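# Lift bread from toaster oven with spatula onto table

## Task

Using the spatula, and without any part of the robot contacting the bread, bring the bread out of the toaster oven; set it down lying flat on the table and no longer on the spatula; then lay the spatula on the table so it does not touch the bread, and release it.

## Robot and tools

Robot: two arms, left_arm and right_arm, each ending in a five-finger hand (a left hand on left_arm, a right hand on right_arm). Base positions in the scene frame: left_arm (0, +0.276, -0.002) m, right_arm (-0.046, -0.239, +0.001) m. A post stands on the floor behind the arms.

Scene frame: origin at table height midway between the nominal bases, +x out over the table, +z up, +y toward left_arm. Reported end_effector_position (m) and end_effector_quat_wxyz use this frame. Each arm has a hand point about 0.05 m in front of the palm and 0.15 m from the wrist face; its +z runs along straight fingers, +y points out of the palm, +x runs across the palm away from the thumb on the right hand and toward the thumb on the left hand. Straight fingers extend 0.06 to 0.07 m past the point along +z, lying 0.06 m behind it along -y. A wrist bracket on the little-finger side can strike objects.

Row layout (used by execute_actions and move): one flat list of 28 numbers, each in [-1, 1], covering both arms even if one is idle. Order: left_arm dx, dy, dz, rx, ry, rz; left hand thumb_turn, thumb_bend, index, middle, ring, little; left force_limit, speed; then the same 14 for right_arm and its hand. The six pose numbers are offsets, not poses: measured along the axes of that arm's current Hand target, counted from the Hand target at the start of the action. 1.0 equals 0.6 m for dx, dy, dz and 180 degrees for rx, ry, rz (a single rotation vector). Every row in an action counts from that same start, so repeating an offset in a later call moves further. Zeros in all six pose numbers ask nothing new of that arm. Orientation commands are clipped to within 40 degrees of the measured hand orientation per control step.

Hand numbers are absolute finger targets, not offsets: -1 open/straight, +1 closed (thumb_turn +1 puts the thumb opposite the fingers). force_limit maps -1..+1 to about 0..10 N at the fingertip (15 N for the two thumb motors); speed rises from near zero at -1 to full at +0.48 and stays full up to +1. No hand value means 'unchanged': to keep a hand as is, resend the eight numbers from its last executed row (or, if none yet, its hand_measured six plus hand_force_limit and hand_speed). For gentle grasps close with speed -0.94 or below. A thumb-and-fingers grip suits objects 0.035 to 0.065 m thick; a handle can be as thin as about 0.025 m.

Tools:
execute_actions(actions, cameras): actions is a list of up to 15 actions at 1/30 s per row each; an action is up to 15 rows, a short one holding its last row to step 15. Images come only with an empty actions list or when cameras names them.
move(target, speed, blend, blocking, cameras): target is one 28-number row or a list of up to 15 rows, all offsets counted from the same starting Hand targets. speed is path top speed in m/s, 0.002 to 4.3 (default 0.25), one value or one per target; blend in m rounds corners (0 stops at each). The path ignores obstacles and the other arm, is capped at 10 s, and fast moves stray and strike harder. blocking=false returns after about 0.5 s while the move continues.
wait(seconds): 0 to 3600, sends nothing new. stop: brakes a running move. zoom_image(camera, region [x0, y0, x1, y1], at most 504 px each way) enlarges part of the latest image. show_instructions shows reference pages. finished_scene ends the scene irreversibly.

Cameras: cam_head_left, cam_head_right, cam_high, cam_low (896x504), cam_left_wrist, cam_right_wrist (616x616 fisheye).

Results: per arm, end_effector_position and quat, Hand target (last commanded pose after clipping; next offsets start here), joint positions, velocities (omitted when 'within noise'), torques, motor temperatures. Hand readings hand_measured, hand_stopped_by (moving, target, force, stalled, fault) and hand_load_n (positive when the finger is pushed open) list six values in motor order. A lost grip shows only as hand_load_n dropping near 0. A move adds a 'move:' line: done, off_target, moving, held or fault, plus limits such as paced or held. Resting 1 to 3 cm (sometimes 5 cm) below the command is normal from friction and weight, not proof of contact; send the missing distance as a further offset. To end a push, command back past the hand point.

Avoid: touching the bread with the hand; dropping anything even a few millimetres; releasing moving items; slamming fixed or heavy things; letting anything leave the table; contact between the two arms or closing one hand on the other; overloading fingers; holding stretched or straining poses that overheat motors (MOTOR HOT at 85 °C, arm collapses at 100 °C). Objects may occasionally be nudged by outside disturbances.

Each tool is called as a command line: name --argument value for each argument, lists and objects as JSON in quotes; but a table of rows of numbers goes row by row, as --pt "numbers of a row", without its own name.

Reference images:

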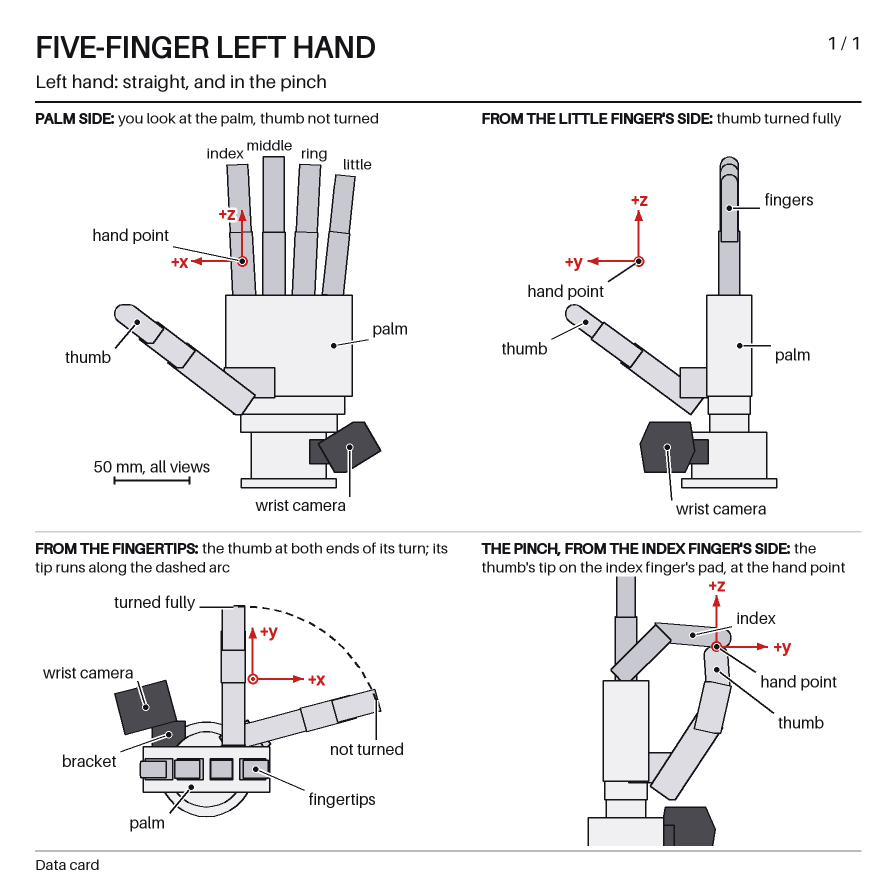

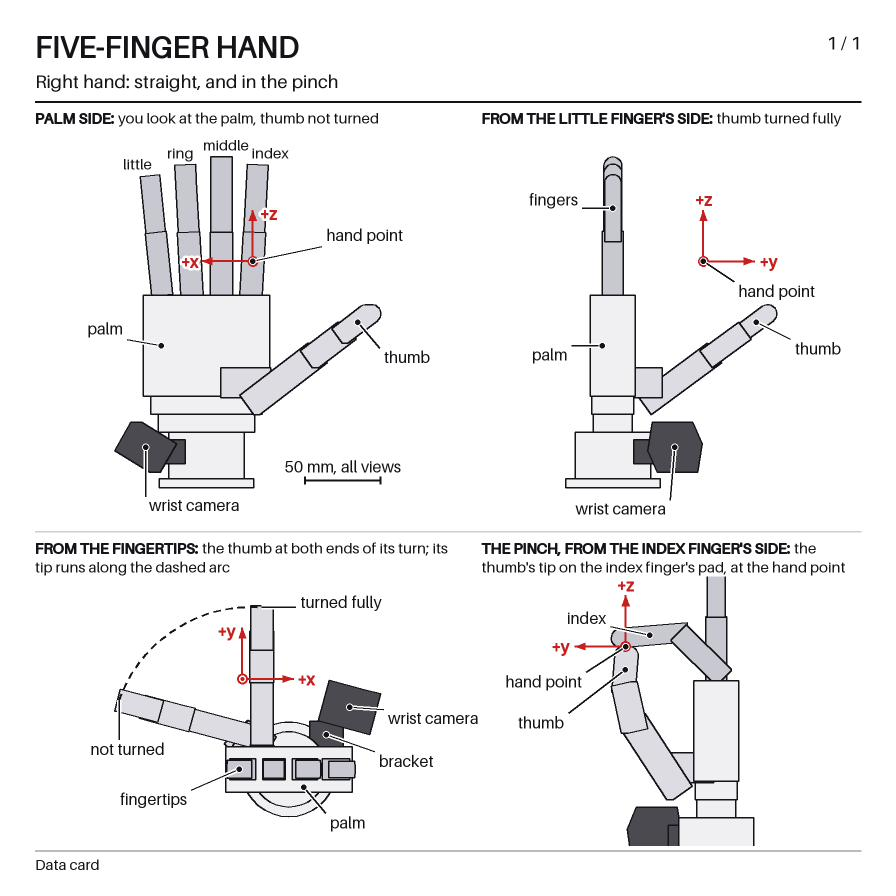

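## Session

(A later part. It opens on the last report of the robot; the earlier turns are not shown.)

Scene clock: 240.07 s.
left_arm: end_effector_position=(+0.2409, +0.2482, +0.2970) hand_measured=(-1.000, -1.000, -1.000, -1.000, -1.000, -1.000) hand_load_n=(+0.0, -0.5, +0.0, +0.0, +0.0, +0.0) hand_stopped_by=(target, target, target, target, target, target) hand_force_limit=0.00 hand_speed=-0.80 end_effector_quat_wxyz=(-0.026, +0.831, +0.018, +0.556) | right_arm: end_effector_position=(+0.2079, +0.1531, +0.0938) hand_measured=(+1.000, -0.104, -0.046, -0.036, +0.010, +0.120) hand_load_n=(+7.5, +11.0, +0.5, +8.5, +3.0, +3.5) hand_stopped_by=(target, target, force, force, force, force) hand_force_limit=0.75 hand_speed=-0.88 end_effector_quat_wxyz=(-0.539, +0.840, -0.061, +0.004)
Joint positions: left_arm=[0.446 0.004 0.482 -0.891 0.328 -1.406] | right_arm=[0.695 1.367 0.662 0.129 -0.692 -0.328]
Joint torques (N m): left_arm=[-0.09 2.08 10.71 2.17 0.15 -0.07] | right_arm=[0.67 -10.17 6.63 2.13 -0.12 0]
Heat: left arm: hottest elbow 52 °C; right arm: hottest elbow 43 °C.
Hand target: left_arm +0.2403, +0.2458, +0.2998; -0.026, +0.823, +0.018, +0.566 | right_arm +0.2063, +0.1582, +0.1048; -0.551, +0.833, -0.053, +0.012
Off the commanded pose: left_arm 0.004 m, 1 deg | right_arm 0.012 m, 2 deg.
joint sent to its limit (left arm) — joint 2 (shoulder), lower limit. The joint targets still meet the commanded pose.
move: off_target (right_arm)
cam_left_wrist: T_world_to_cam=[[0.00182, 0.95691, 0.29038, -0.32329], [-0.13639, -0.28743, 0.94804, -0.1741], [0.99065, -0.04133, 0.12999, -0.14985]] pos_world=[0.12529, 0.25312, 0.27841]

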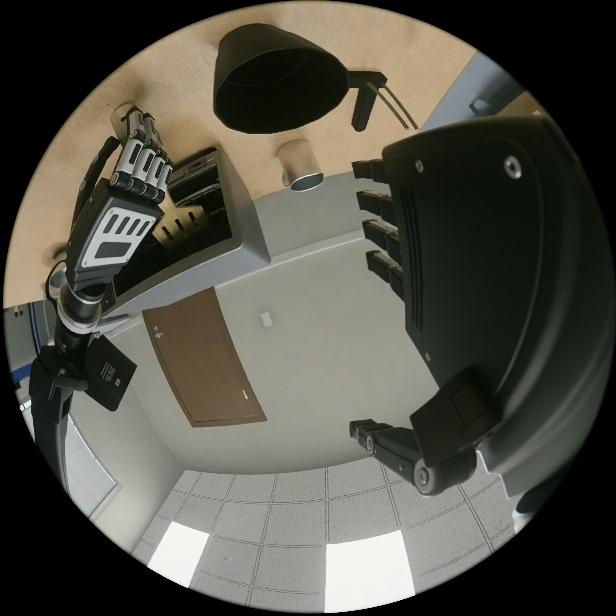

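wait --seconds 0.1 --cameras '["cam_head_left","cam_head_right","cam_right_wrist"]'

zoom_image --camera "cam_head_left" --region '[430, 250, 530, 330]'

zoom_image --camera "cam_head_right" --region '[430, 250, 530, 330]'

zoom_image --camera "cam_right_wrist" --region '[260, 0, 420, 160]'

Scene clock: 240.43 s.
left_arm: end_effector_position=(+0.2409, +0.2482, +0.2970) hand_measured=(-1.000, -1.000, -1.000, -1.000, -1.000, -1.000) hand_load_n=(+0.0, +0.0, +0.0, +0.0, +0.0, +0.0) hand_stopped_by=(target, target, target, target, target, target) hand_force_limit=0.00 hand_speed=-0.80 end_effector_quat_wxyz=(-0.026, +0.831, +0.018, +0.556) | right_arm: end_effector_position=(+0.2079, +0.1531, +0.0938) hand_measured=(+1.000, -0.104, -0.046, -0.036, +0.010, +0.120) hand_load_n=(+7.5, +11.0, +1.0, +8.5, +3.0, +3.5) hand_stopped_by=(target, target, force, force, force, force) hand_force_limit=0.75 hand_speed=-0.88 end_effector_quat_wxyz=(-0.539, +0.840, -0.061, +0.004)
Joint positions: left_arm=[0.446 0.004 0.482 -0.891 0.328 -1.406] | right_arm=[0.695 1.367 0.662 0.129 -0.691 -0.327]
Joint torques (N m): left_arm=[0.03 1.96 10.74 2.17 0.15 -0.07] | right_arm=[0.73 -9.93 6.63 2.03 -0.13 -0.04]
Heat: left arm: hottest elbow 52 °C; right arm: hottest elbow 43 °C.
Hand target: left_arm +0.2403, +0.2458, +0.2998; -0.026, +0.823, +0.018, +0.566 | right_arm +0.2064, +0.1582, +0.1048; -0.551, +0.833, -0.053, +0.012
Off the commanded pose: left_arm 0.004 m, 1 deg | right_arm 0.012 m, 2 deg.
wait: 0.10 s; at rest from the start
cam_right_wrist: T_world_to_cam=[[0.17444, -0.46057, -0.87031, 0.10851], [-0.8833, -0.46379, 0.0684, 0.24555], [-0.43515, 0.75682, -0.48772, 0.13407]] pos_world=[0.25631, 0.06239, 0.14303]

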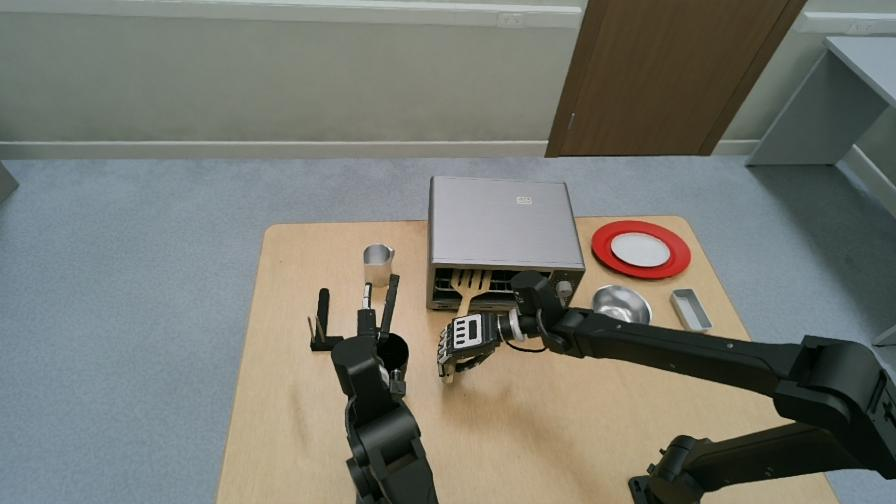

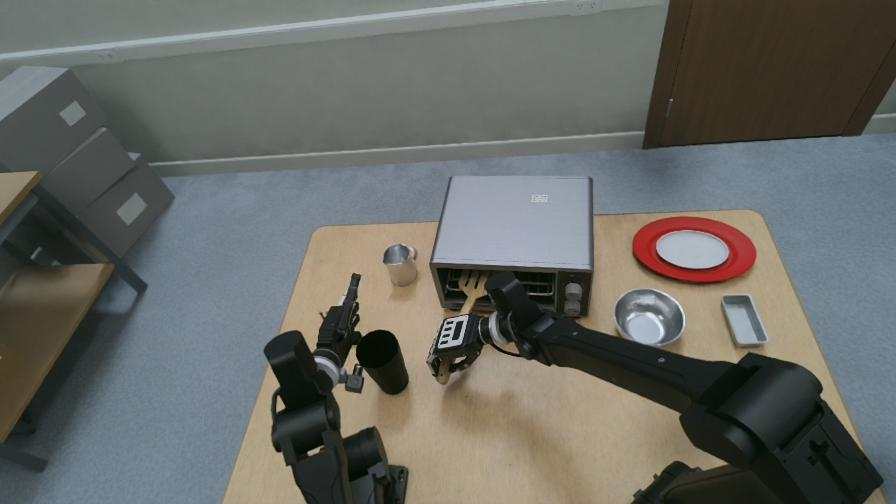

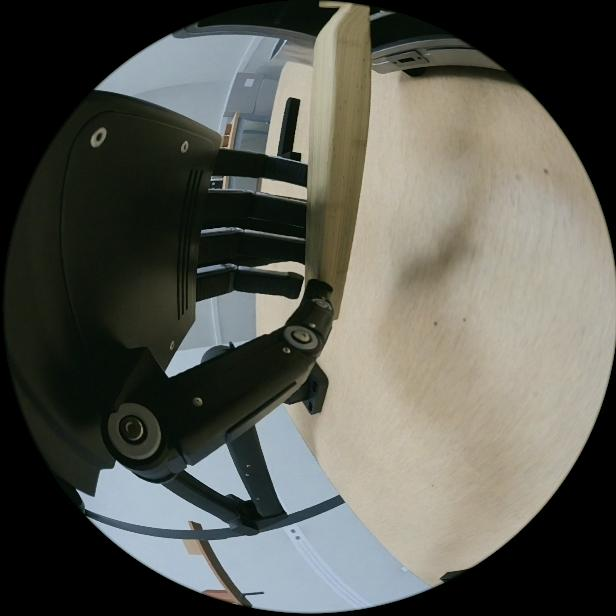

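Scaled by 5.040 from the camera's image (finer frame: 1280x720).

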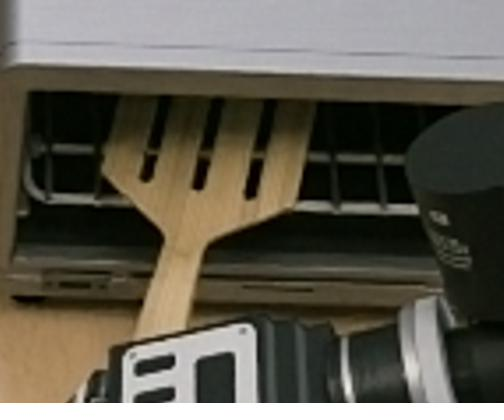

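Scaled by 5.040 from the camera's image (finer frame: 1280x720).

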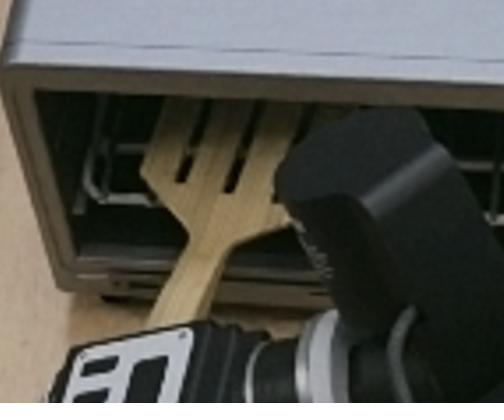

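Scaled by 3.150 from the camera's image (finer frame: 880x880).

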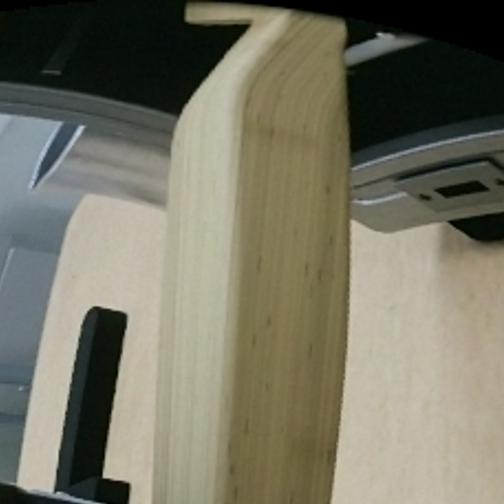

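move --pt "0 0 0 0 0 0 -1 -1 -1 -1 -1 -1 0 -0.8 -0.0497 0.0037 -0.0039 0 0 0 1 -0.1 0.35 0.35 0.35 0.35 0.75 -0.88" --pt "0 0 0 0 0 0 -1 -1 -1 -1 -1 -1 0 -0.8 -0.0497 0.0037 -0.0039 0.0045 -0.0109 0.0252 1 -0.1 0.35 0.35 0.35 0.35 0.75 -0.88" --speed 0.05 --cameras '["cam_head_left","cam_head_right","cam_left_wrist"]'

zoom_image --camera "cam_head_left" --region '[430, 250, 530, 330]'

zoom_image --camera "cam_head_right" --region '[430, 250, 530, 330]'

zoom_image --camera "cam_left_wrist" --region '[150, 190, 230, 255]'

Scene clock: 243.33 s.
left_arm: end_effector_position=(+0.2409, +0.2482, +0.2970) hand_measured=(-1.000, -1.000, -1.000, -1.000, -1.000, -1.000) hand_load_n=(+0.0, +0.0, +0.0, +0.0, +0.0, +0.0) hand_stopped_by=(target, target, target, target, target, target) hand_force_limit=0.00 hand_speed=-0.80 end_effector_quat_wxyz=(-0.026, +0.831, +0.018, +0.556) | right_arm: end_effector_position=(+0.1691, +0.1566, +0.1030) hand_measured=(+1.000, -0.104, -0.046, -0.036, +0.010, +0.120) hand_load_n=(+7.5, +11.0, +1.0, +8.5, +3.0, +3.5) hand_stopped_by=(target, target, force, force, force, force) hand_force_limit=0.75 hand_speed=-0.88 end_effector_quat_wxyz=(-0.551, +0.831, -0.072, -0.028)
Joint positions: left_arm=[0.446 0.004 0.482 -0.891 0.328 -1.406] | right_arm=[0.746 1.306 0.604 0.168 -0.697 -0.226]
Joint torques (N m): left_arm=[0.03 1.96 10.73 2.17 0.14 -0.07] | right_arm=[-1.2 -6.59 7.28 2 -0.3 -0.03]
Heat: left arm: hottest elbow 52 °C; right arm: hottest elbow 43 °C.
Hand target: left_arm +0.2403, +0.2458, +0.2998; -0.026, +0.823, +0.018, +0.566 | right_arm +0.1763, +0.1583, +0.1049; -0.558, +0.826, -0.076, -0.023
Off the commanded pose: left_arm 0.004 m, 1 deg | right_arm 0.008 m, 1 deg.
joint sent to its limit (left arm) — joint 2 (shoulder), lower limit. The joint targets still meet the commanded pose.
move: done
cam_left_wrist: T_world_to_cam=[[0.00182, 0.95691, 0.29038, -0.32329], [-0.13639, -0.28743, 0.94804, -0.1741], [0.99065, -0.04133, 0.12999, -0.14985]] pos_world=[0.12529, 0.25312, 0.27841]

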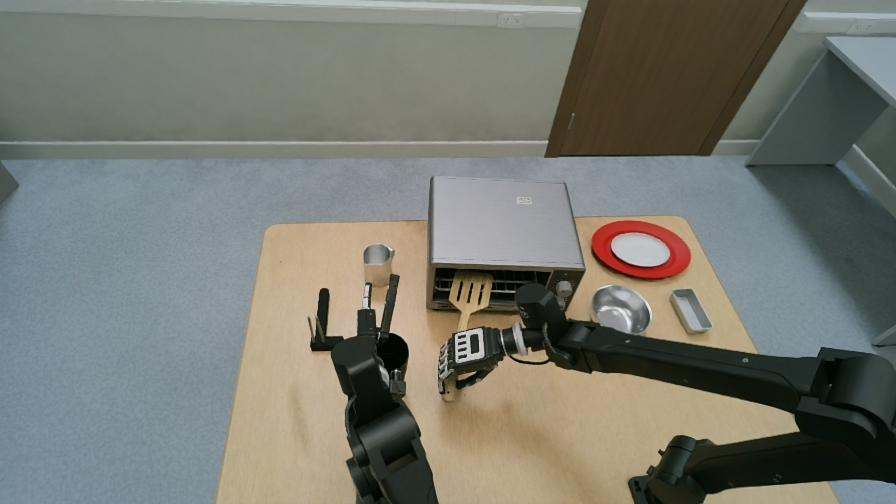

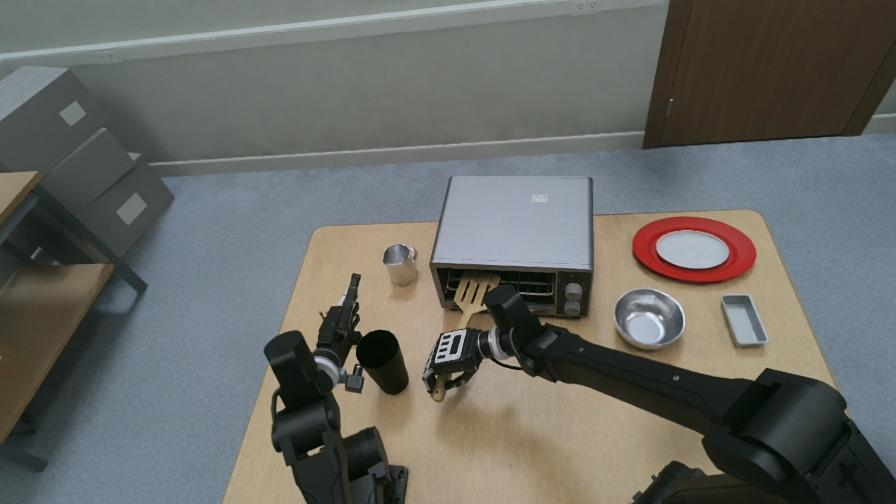

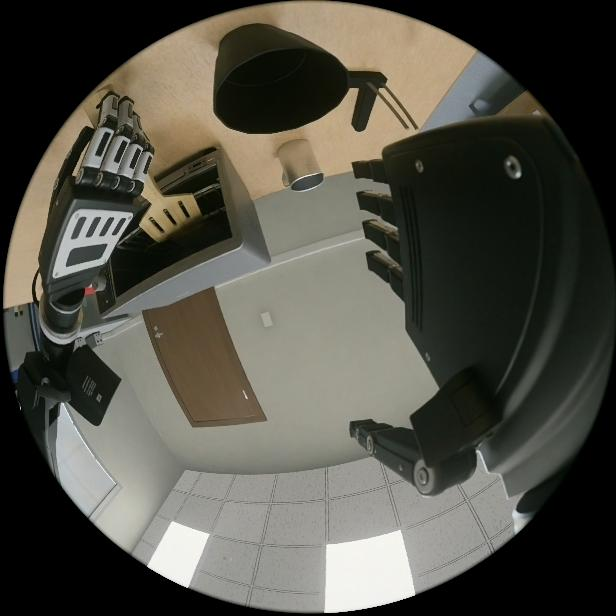

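Scaled by 5.040 from the camera's image (finer frame: 1280x720).

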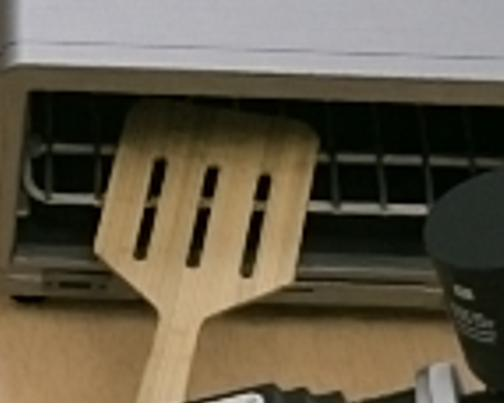

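Scaled by 5.040 from the camera's image (finer frame: 1280x720).

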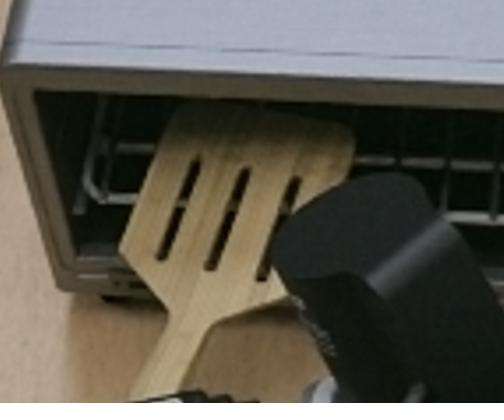

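Scaled by 6.300 from the camera's image (finer frame: 880x880).

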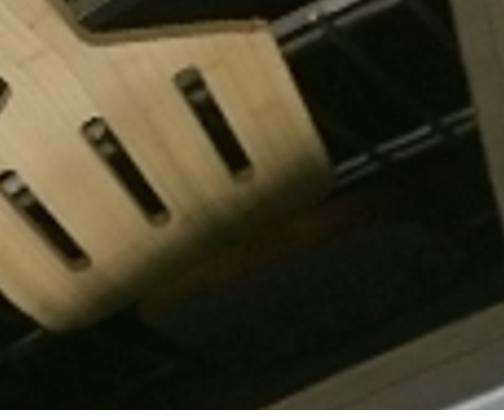

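move --target '[0,0,0,0,0,0,-1,-1,-1,-1,-1,-1,0,-0.8,-0.0203,-0.0265,-0.0127,0.0075,-0.0185,0.0427,1,-0.1,0.35,0.35,0.35,0.35,0.75,-0.88]' --speed 0.06 --cameras '["cam_head_left","cam_head_right","cam_left_wrist"]'

zoom_image --camera "cam_head_left" --region '[430, 250, 530, 330]'

zoom_image --camera "cam_head_right" --region '[430, 250, 530, 330]'

zoom_image --camera "cam_left_wrist" --region '[150, 190, 230, 255]'

Scene clock: 245.80 s.
left_arm: end_effector_position=(+0.2409, +0.2482, +0.2970) hand_measured=(-1.000, -1.000, -1.000, -1.000, -1.000, -1.000) hand_load_n=(+0.0, +0.0, -0.5, +0.0, +0.0, +0.0) hand_stopped_by=(target, target, target, target, target, target) hand_force_limit=0.00 hand_speed=-0.80 end_effector_quat_wxyz=(-0.026, +0.831, +0.018, +0.556) | right_arm: end_effector_position=(+0.1566, +0.1547, +0.1143) hand_measured=(+1.000, -0.104, -0.046, -0.036, +0.010, +0.120) hand_load_n=(+7.5, +11.0, +0.5, +8.5, +3.0, +3.5) hand_stopped_by=(target, target, force, force, force, force) hand_force_limit=0.75 hand_speed=-0.88 end_effector_quat_wxyz=(-0.557, +0.818, -0.114, -0.091)
Joint positions: left_arm=[0.446 0.004 0.482 -0.891 0.328 -1.406] | right_arm=[0.723 1.306 0.604 0.168 -0.779 -0.094]
Joint torques (N m): left_arm=[-0.26 1.9 10.76 2.14 0.15 -0.07] | right_arm=[-1.26 -7.65 8.23 1.54 -0.35 0.02]
Heat: left arm: hottest elbow 52 °C; right arm: hottest elbow 43 °C.
Hand target: left_arm +0.2403, +0.2458, +0.2998; -0.026, +0.823, +0.018, +0.566 | right_arm +0.1664, +0.1583, +0.1238; -0.566, +0.812, -0.115, -0.084
Off the commanded pose: left_arm 0.004 m, 1 deg | right_arm 0.014 m, 1 deg.
joint sent to its limit (left arm) — joint 2 (shoulder), lower limit. The joint targets still meet the commanded pose.
move: off_target (right_arm)
cam_left_wrist: T_world_to_cam=[[0.00182, 0.95691, 0.29038, -0.32329], [-0.13639, -0.28743, 0.94804, -0.1741], [0.99065, -0.04133, 0.12999, -0.14985]] pos_world=[0.12529, 0.25312, 0.27841]

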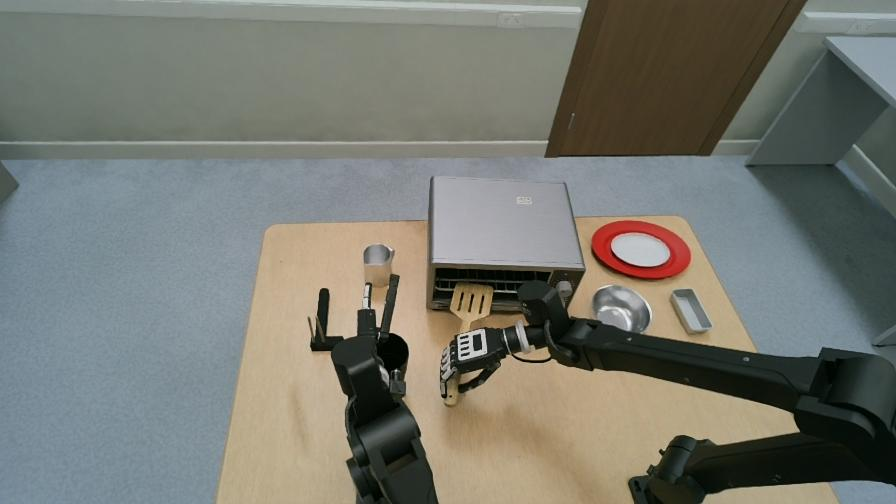

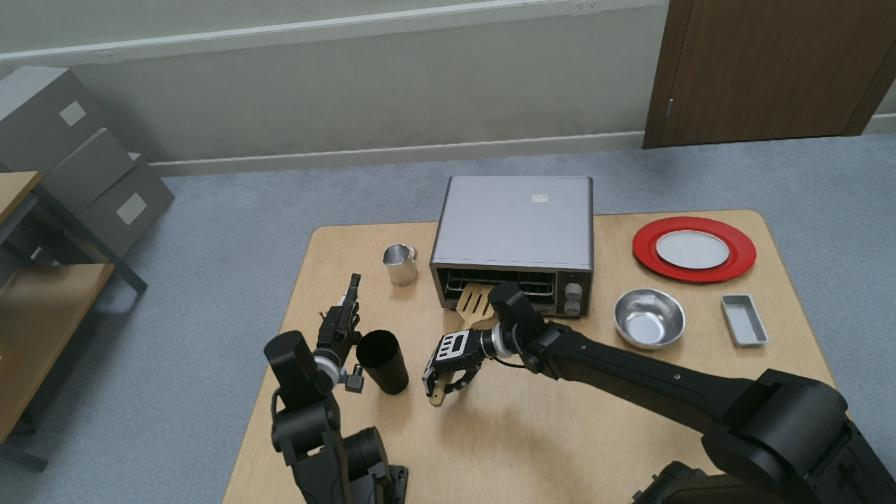

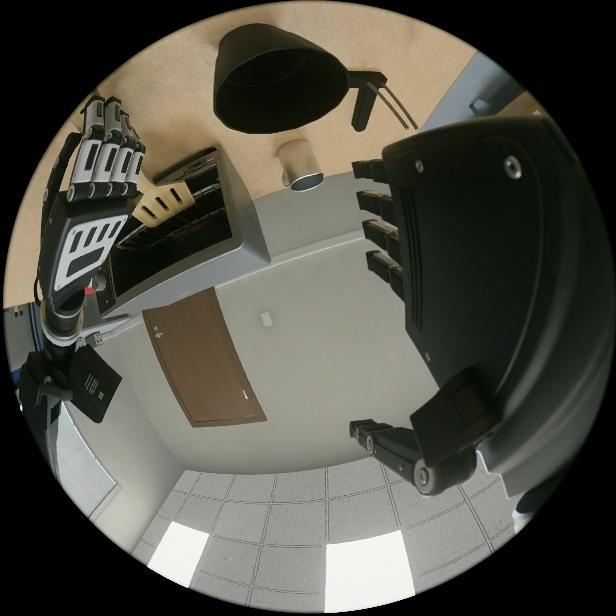

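Scaled by 5.040 from the camera's image (finer frame: 1280x720).

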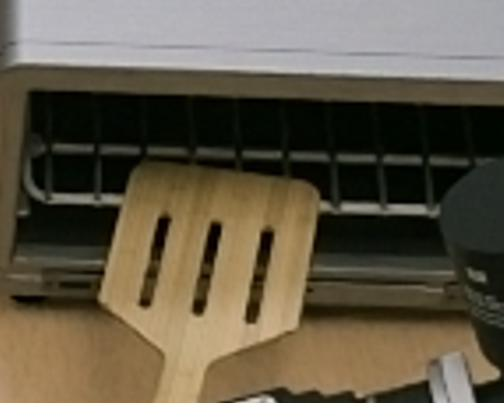

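Scaled by 5.040 from the camera's image (finer frame: 1280x720).

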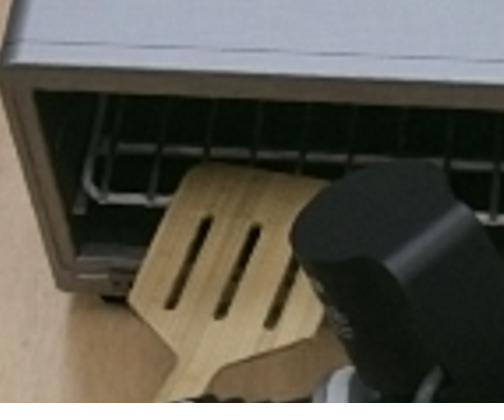

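Scaled by 6.300 from the camera's image (finer frame: 880x880).

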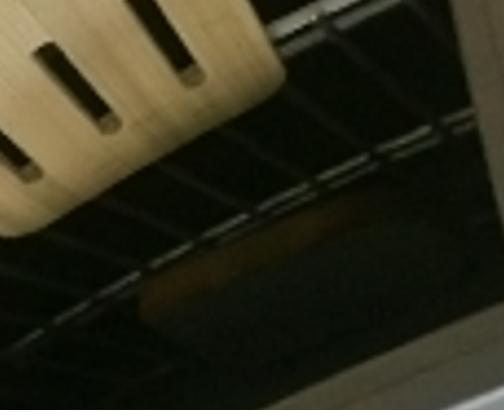

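move --target '[0,0,0,0,0,0,-1,-1,-1,-1,-1,-1,0,-0.8,0.0427,-0.0027,0.0032,0,0,0,1,-0.1,0.35,0.35,0.35,0.35,0.75,-0.88]' --speed 0.05 --cameras '["cam_head_left","cam_head_right","cam_left_wrist"]'

zoom_image --camera "cam_head_left" --region '[430, 250, 530, 330]'

zoom_image --camera "cam_head_right" --region '[430, 250, 530, 330]'

zoom_image --camera "cam_left_wrist" --region '[150, 190, 230, 255]'

Scene clock: 249.20 s.
left_arm: end_effector_position=(+0.2409, +0.2482, +0.2970) hand_measured=(-1.000, -1.000, -1.000, -1.000, -1.000, -1.000) hand_load_n=(-0.5, +0.0, +0.0, +0.0, +0.0, +0.0) hand_stopped_by=(target, target, target, target, target, target) hand_force_limit=0.00 hand_speed=-0.80 end_effector_quat_wxyz=(-0.026, +0.831, +0.018, +0.556) | right_arm: end_effector_position=(+0.1735, +0.1490, +0.1069) hand_measured=(+1.000, -0.104, -0.046, -0.036, +0.010, +0.120) hand_load_n=(+7.5, +12.0, +0.5, +8.0, +3.0, +3.5) hand_stopped_by=(target, target, force, force, force, force) hand_force_limit=0.75 hand_speed=-0.88 end_effector_quat_wxyz=(-0.556, +0.816, -0.124, -0.097)
Joint positions: left_arm=[0.446 0.004 0.482 -0.891 0.328 -1.406] | right_arm=[0.676 1.351 0.622 0.168 -0.818 -0.107]
Joint torques (N m): left_arm=[-0.15 1.9 10.74 2.14 0.15 -0.06] | right_arm=[-1.03 -6.59 10.19 1.25 -0.37 -0.21]
Heat: left arm: hottest elbow 52 °C; right arm: hottest elbow 43 °C.
Hand target: left_arm +0.2403, +0.2458, +0.2998; -0.026, +0.823, +0.018, +0.566 | right_arm +0.1914, +0.1582, +0.1178; -0.566, +0.812, -0.115, -0.084
Off the commanded pose: left_arm 0.004 m, 1 deg | right_arm 0.023 m, 2 deg.
joint sent to its limit (left arm) — joint 2 (shoulder), lower limit. The joint targets still meet the commanded pose.
move: off_target (right_arm)
cam_left_wrist: T_world_to_cam=[[0.00182, 0.95691, 0.29038, -0.32329], [-0.13639, -0.28743, 0.94804, -0.1741], [0.99065, -0.04133, 0.12999, -0.14985]] pos_world=[0.12529, 0.25312, 0.27841]

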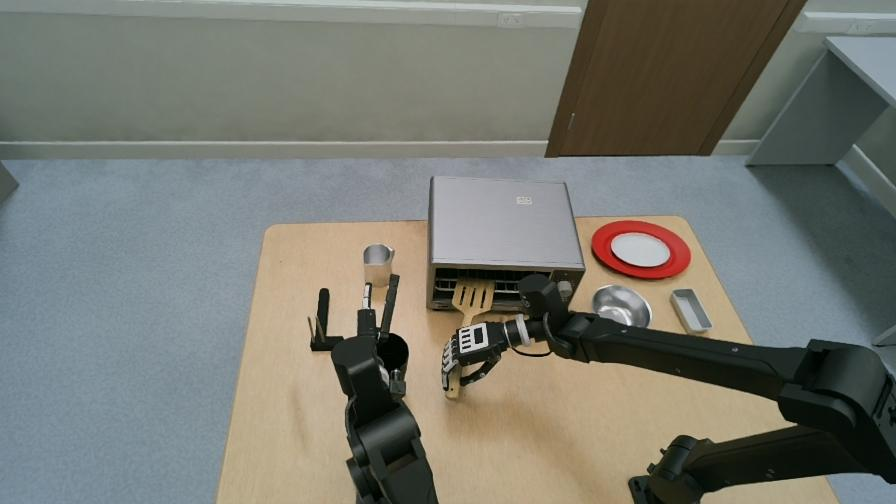

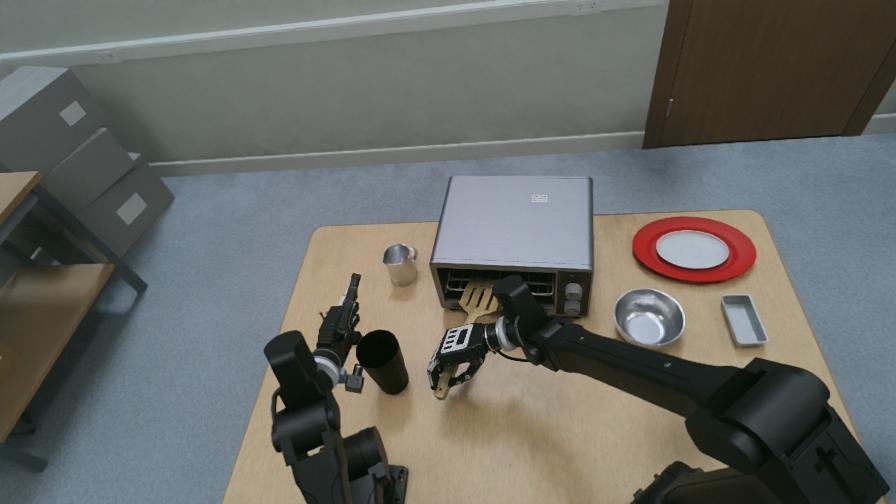

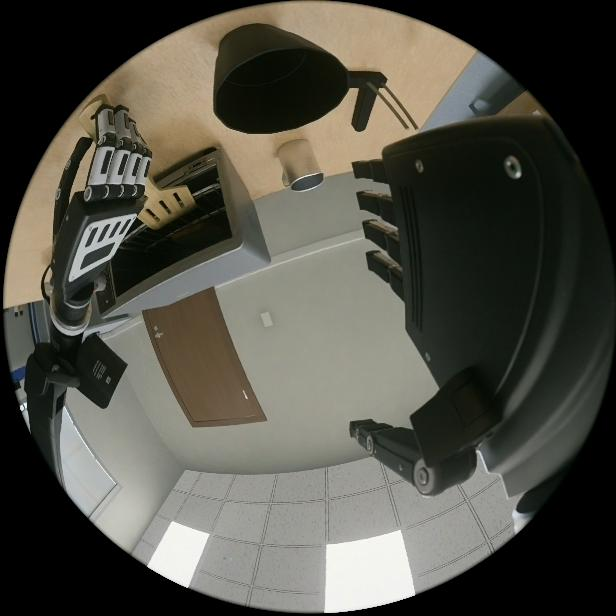

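Scaled by 5.040 from the camera's image (finer frame: 1280x720).

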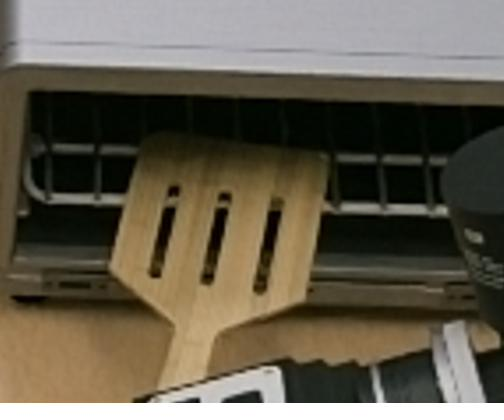

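Scaled by 5.040 from the camera's image (finer frame: 1280x720).

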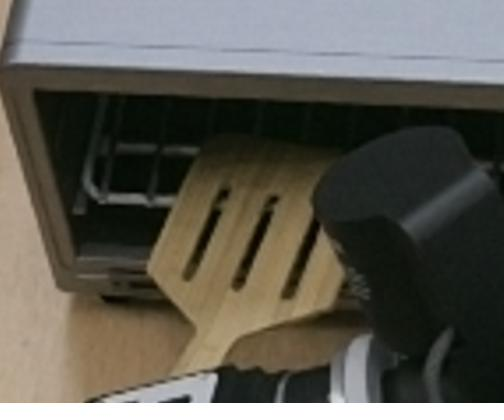

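Scaled by 6.300 from the camera's image (finer frame: 880x880).

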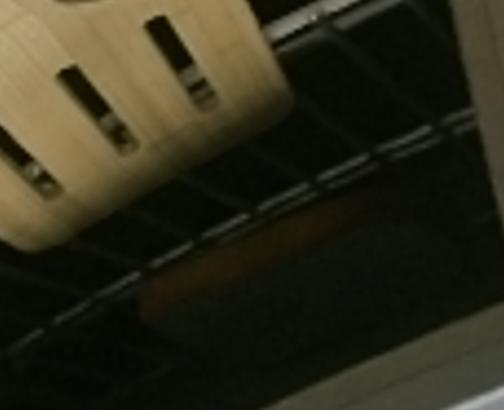

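move --target '[0,0,0,0,0,0,-1,-1,-1,-1,-1,-1,0,-0.8,0.0480,-0.0141,-0.0003,0,0,0,1,-0.1,0.35,0.35,0.35,0.35,0.75,-0.88]' --speed 0.05 --cameras '["cam_left_wrist"]'

zoom_image --camera "cam_left_wrist" --region '[150, 190, 230, 255]'

Scene clock: 250.63 s.
left_arm: end_effector_position=(+0.2409, +0.2482, +0.2970) hand_measured=(-1.000, -1.000, -1.000, -1.000, -1.000, -1.000) hand_load_n=(+0.0, +0.0, +0.0, +0.0, -0.5, +0.0) hand_stopped_by=(target, target, target, target, target, target) hand_force_limit=0.00 hand_speed=-0.80 end_effector_quat_wxyz=(-0.026, +0.831, +0.018, +0.556) | right_arm: end_effector_position=(+0.2043, +0.1511, +0.1080) hand_measured=(+1.000, -0.104, -0.046, -0.036, +0.010, +0.120) hand_load_n=(+7.5, +11.5, +0.5, +8.0, +3.0, +3.5) hand_stopped_by=(target, target, force, force, force, force) hand_force_limit=0.75 hand_speed=-0.88 end_effector_quat_wxyz=(-0.560, +0.814, -0.123, -0.095)
Joint positions: left_arm=[0.446 0.004 0.482 -0.891 0.328 -1.406] | right_arm=[0.628 1.414 0.687 0.152 -0.859 -0.139]
Joint torques (N m): left_arm=[-0.15 1.96 10.74 2.17 0.15 -0.06] | right_arm=[-1.38 -7.77 10.26 0.38 -0.41 -0.24]
Heat: left arm: hottest elbow 52 °C; right arm: hottest elbow 43 °C.
Hand target: left_arm +0.2403, +0.2458, +0.2998; -0.026, +0.823, +0.018, +0.566 | right_arm +0.2214, +0.1582, +0.1177; -0.566, +0.812, -0.115, -0.084
Off the commanded pose: left_arm 0.004 m, 1 deg | right_arm 0.021 m, 2 deg.
joint sent to its limit (left arm) — joint 2 (shoulder), lower limit. The joint targets still meet the commanded pose.
move: off_target (right_arm)
cam_left_wrist: T_world_to_cam=[[0.00182, 0.95691, 0.29038, -0.32329], [-0.13639, -0.28743, 0.94804, -0.1741], [0.99065, -0.04133, 0.12999, -0.14985]] pos_world=[0.12529, 0.25312, 0.27841]

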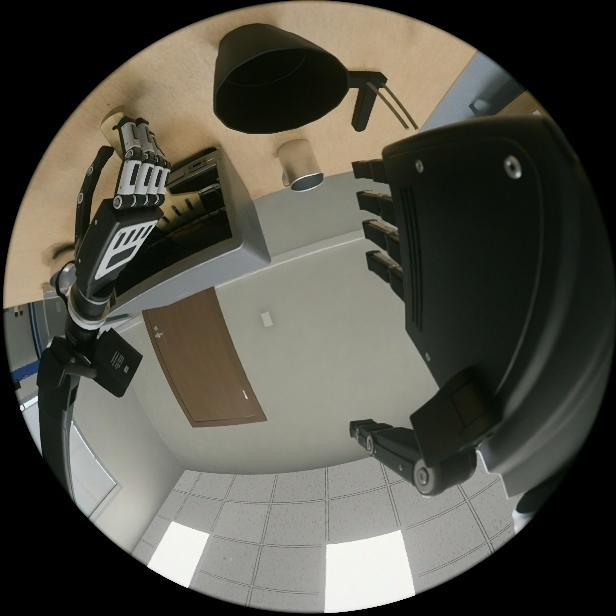

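Scaled by 6.300 from the camera's image (finer frame: 880x880).

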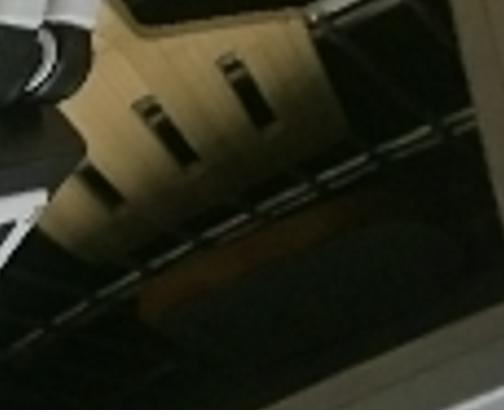

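move --target '[0,0,0,0,0,0,-1,-1,-1,-1,-1,-1,0,-0.8,0.0320,-0.0094,-0.0002,0,0,0,1,-0.1,0.35,0.35,0.35,0.35,0.75,-0.88]' --speed 0.05 --cameras '["cam_left_wrist"]'

zoom_image --camera "cam_left_wrist" --region '[150, 190, 230, 255]'

Scene clock: 251.63 s.
left_arm: end_effector_position=(+0.2409, +0.2482, +0.2970) hand_measured=(-1.000, -1.000, -1.000, -1.000, -1.000, -1.000) hand_load_n=(+0.0, +0.0, +0.0, +0.0, +0.0, +0.0) hand_stopped_by=(target, target, target, target, target, target) hand_force_limit=0.00 hand_speed=-0.80 end_effector_quat_wxyz=(-0.026, +0.831, +0.018, +0.556) | right_arm: end_effector_position=(+0.2249, +0.1510, +0.1082) hand_measured=(+1.000, -0.104, -0.046, -0.036, +0.010, +0.120) hand_load_n=(+8.0, +11.5, +0.5, +8.5, +2.5, +3.0) hand_stopped_by=(target, target, force, force, force, force) hand_force_limit=0.75 hand_speed=-0.88 end_effector_quat_wxyz=(-0.560, +0.814, -0.124, -0.094)
Joint positions: left_arm=[0.446 0.004 0.482 -0.891 0.328 -1.406] | right_arm=[0.597 1.453 0.733 0.127 -0.883 -0.163]
Joint torques (N m): left_arm=[-0.15 2.02 10.74 2.11 0.15 -0.06] | right_arm=[-0.85 -8.47 10.25 0.4 -0.44 -0.21]
Heat: left arm: hottest elbow 52 °C; right arm: hottest elbow 43 °C.
Hand target: left_arm +0.2403, +0.2458, +0.2998; -0.026, +0.823, +0.018, +0.566 | right_arm +0.2414, +0.1582, +0.1176; -0.566, +0.812, -0.115, -0.084
Off the commanded pose: left_arm 0.004 m, 1 deg | right_arm 0.020 m, 2 deg.
joint sent to its limit (left arm) — joint 2 (shoulder), lower limit. The joint targets still meet the commanded pose.
move: off_target (right_arm)
cam_left_wrist: T_world_to_cam=[[0.00182, 0.95691, 0.29038, -0.32329], [-0.13639, -0.28743, 0.94804, -0.1741], [0.99065, -0.04133, 0.12999, -0.14985]] pos_world=[0.12529, 0.25312, 0.27841]

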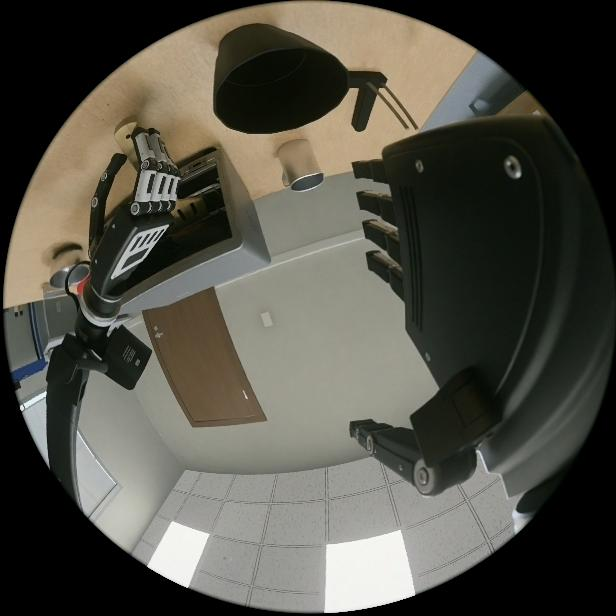

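Scaled by 6.300 from the camera's image (finer frame: 880x880).

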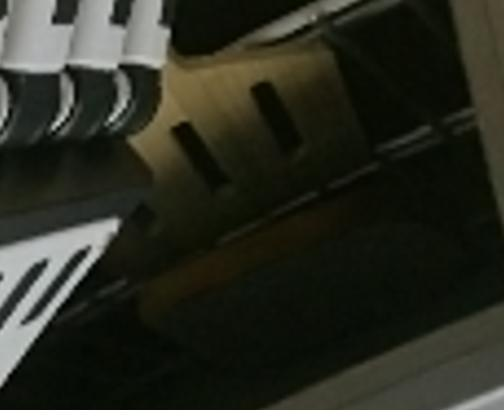

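move --target '[0,0,0,0,0,0,-1,-1,-1,-1,-1,-1,0,-0.8,0.0320,-0.0094,-0.0002,0,0,0,1,-0.1,0.35,0.35,0.35,0.35,0.75,-0.88]' --speed 0.05 --cameras '["cam_left_wrist"]'

zoom_image --camera "cam_left_wrist" --region '[150, 190, 230, 255]'

Scene clock: 252.63 s.
left_arm: end_effector_position=(+0.2409, +0.2482, +0.2970) hand_measured=(-1.000, -1.000, -1.000, -1.000, -1.000, -1.000) hand_load_n=(-0.5, +0.0, +0.0, +0.0, +0.0, +0.0) hand_stopped_by=(target, target, target, target, target, target) hand_force_limit=0.00 hand_speed=-0.80 end_effector_quat_wxyz=(-0.026, +0.831, +0.018, +0.556) | right_arm: end_effector_position=(+0.2439, +0.1513, +0.1086) hand_measured=(+1.000, -0.104, -0.046, -0.036, +0.010, +0.122) hand_load_n=(+8.0, +11.0, +0.0, +8.5, +2.0, +2.0) hand_stopped_by=(target, target, force, force, force, force) hand_force_limit=0.75 hand_speed=-0.88 end_effector_quat_wxyz=(-0.560, +0.814, -0.125, -0.095)
Joint positions: left_arm=[0.446 0.004 0.482 -0.891 0.328 -1.406] | right_arm=[0.57 1.492 0.78 0.099 -0.906 -0.185]
Joint torques (N m): left_arm=[-0.15 1.9 10.74 2.1 0.14 -0.06] | right_arm=[-1.26 -8.88 10.41 0.57 -0.42 -0.26]
Heat: left arm: hottest elbow 52 °C; right arm: hottest elbow 44 °C.
Hand target: left_arm +0.2403, +0.2458, +0.2998; -0.026, +0.823, +0.018, +0.566 | right_arm +0.2615, +0.1582, +0.1177; -0.566, +0.812, -0.115, -0.084
Off the commanded pose: left_arm 0.004 m, 1 deg | right_arm 0.021 m, 2 deg.
joint sent to its limit (left arm) — joint 2 (shoulder), lower limit. The joint targets still meet the commanded pose.
move: off_target (right_arm)
cam_left_wrist: T_world_to_cam=[[0.00182, 0.95691, 0.29038, -0.32329], [-0.13639, -0.28743, 0.94804, -0.1741], [0.99065, -0.04133, 0.12999, -0.14985]] pos_world=[0.12529, 0.25312, 0.27841]

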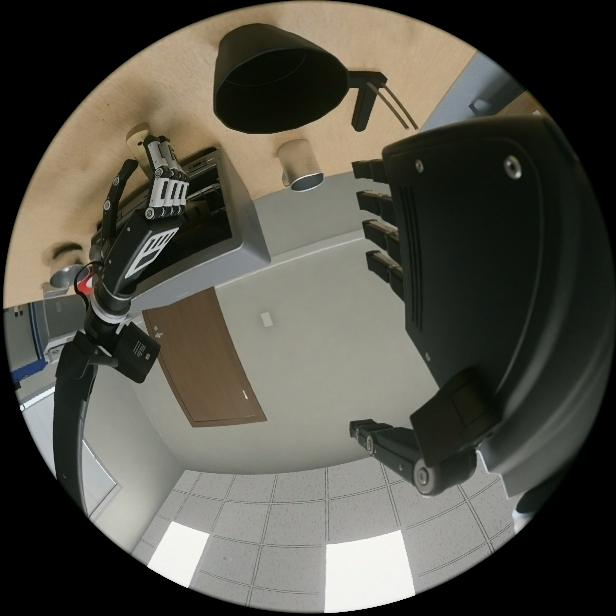

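Scaled by 6.300 from the camera's image (finer frame: 880x880).

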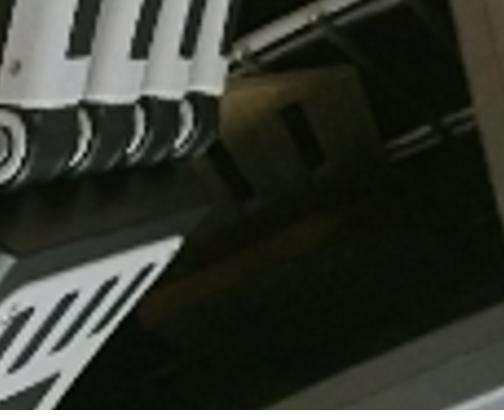

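move --target '[0,0,0,0,0,0,-1,-1,-1,-1,-1,-1,0,-0.8,0.0320,-0.0094,-0.0002,0,0,0,1,-0.1,0.35,0.35,0.35,0.35,0.75,-0.88]' --speed 0.05 --cameras '["cam_head_left","cam_head_right","cam_left_wrist"]'

Scene clock: 254.30 s.
left_arm: end_effector_position=(+0.2409, +0.2482, +0.2970) hand_measured=(-1.000, -1.000, -1.000, -1.000, -1.000, -1.000) hand_load_n=(+0.0, +0.0, +0.0, +0.5, +0.0, +0.0) hand_stopped_by=(target, target, target, target, target, target) hand_force_limit=0.00 hand_speed=-0.80 end_effector_quat_wxyz=(-0.026, +0.831, +0.018, +0.556) | right_arm: end_effector_position=(+0.2655, +0.1533, +0.1116) hand_measured=(+1.000, -0.100, -0.046, -0.036, +0.010, +0.122) hand_load_n=(+0.0, +0.0, +0.0, +0.0, +0.0, +0.0) hand_stopped_by=(target, target, force, force, force, force) hand_force_limit=0.75 hand_speed=-0.88 end_effector_quat_wxyz=(-0.563, +0.813, -0.121, -0.092)
Joint positions: left_arm=[0.446 0.004 0.482 -0.891 0.328 -1.406] | right_arm=[0.546 1.53 0.835 0.073 -0.927 -0.211]
Joint torques (N m): left_arm=[0.03 1.96 10.76 2.15 0.15 -0.06] | right_arm=[-1.14 -9.41 10.02 0.44 -0.45 -0.21]
Heat: left arm: hottest elbow 52 °C; right arm: hottest elbow 44 °C.
Hand target: left_arm +0.2403, +0.2458, +0.2998; -0.026, +0.823, +0.018, +0.566 | right_arm +0.2815, +0.1582, +0.1178; -0.566, +0.812, -0.115, -0.084
Off the commanded pose: left_arm 0.004 m, 1 deg | right_arm 0.018 m, 1 deg.
joint sent to its limit (left arm) — joint 2 (shoulder), lower limit. The joint targets still meet the commanded pose.
move: off_target (right_arm)
cam_left_wrist: T_world_to_cam=[[0.00182, 0.95691, 0.29038, -0.32329], [-0.13639, -0.28743, 0.94804, -0.1741], [0.99065, -0.04133, 0.12999, -0.14985]] pos_world=[0.12529, 0.25312, 0.27841]

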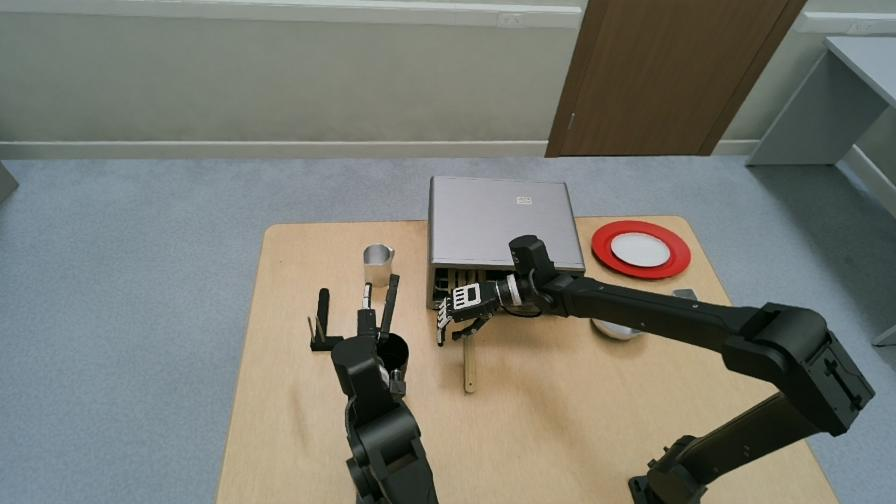

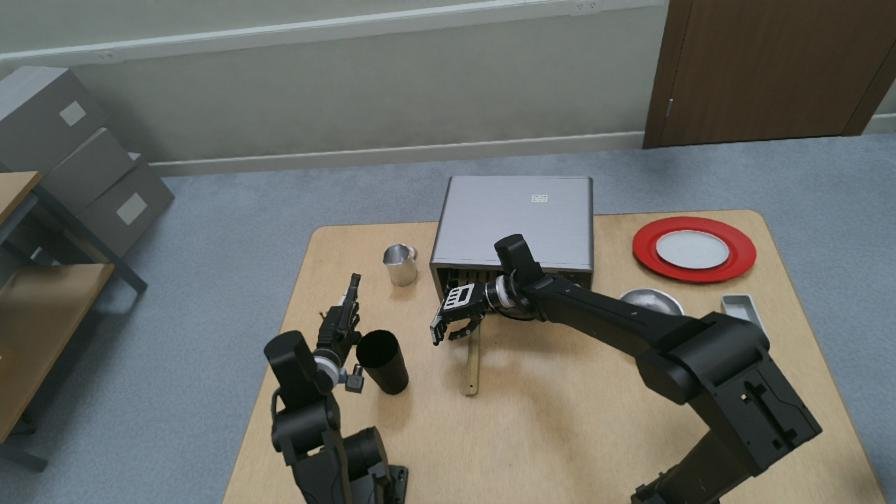

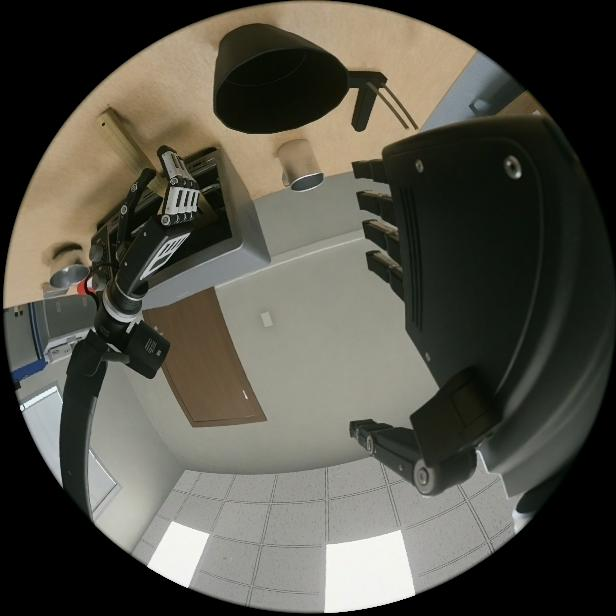

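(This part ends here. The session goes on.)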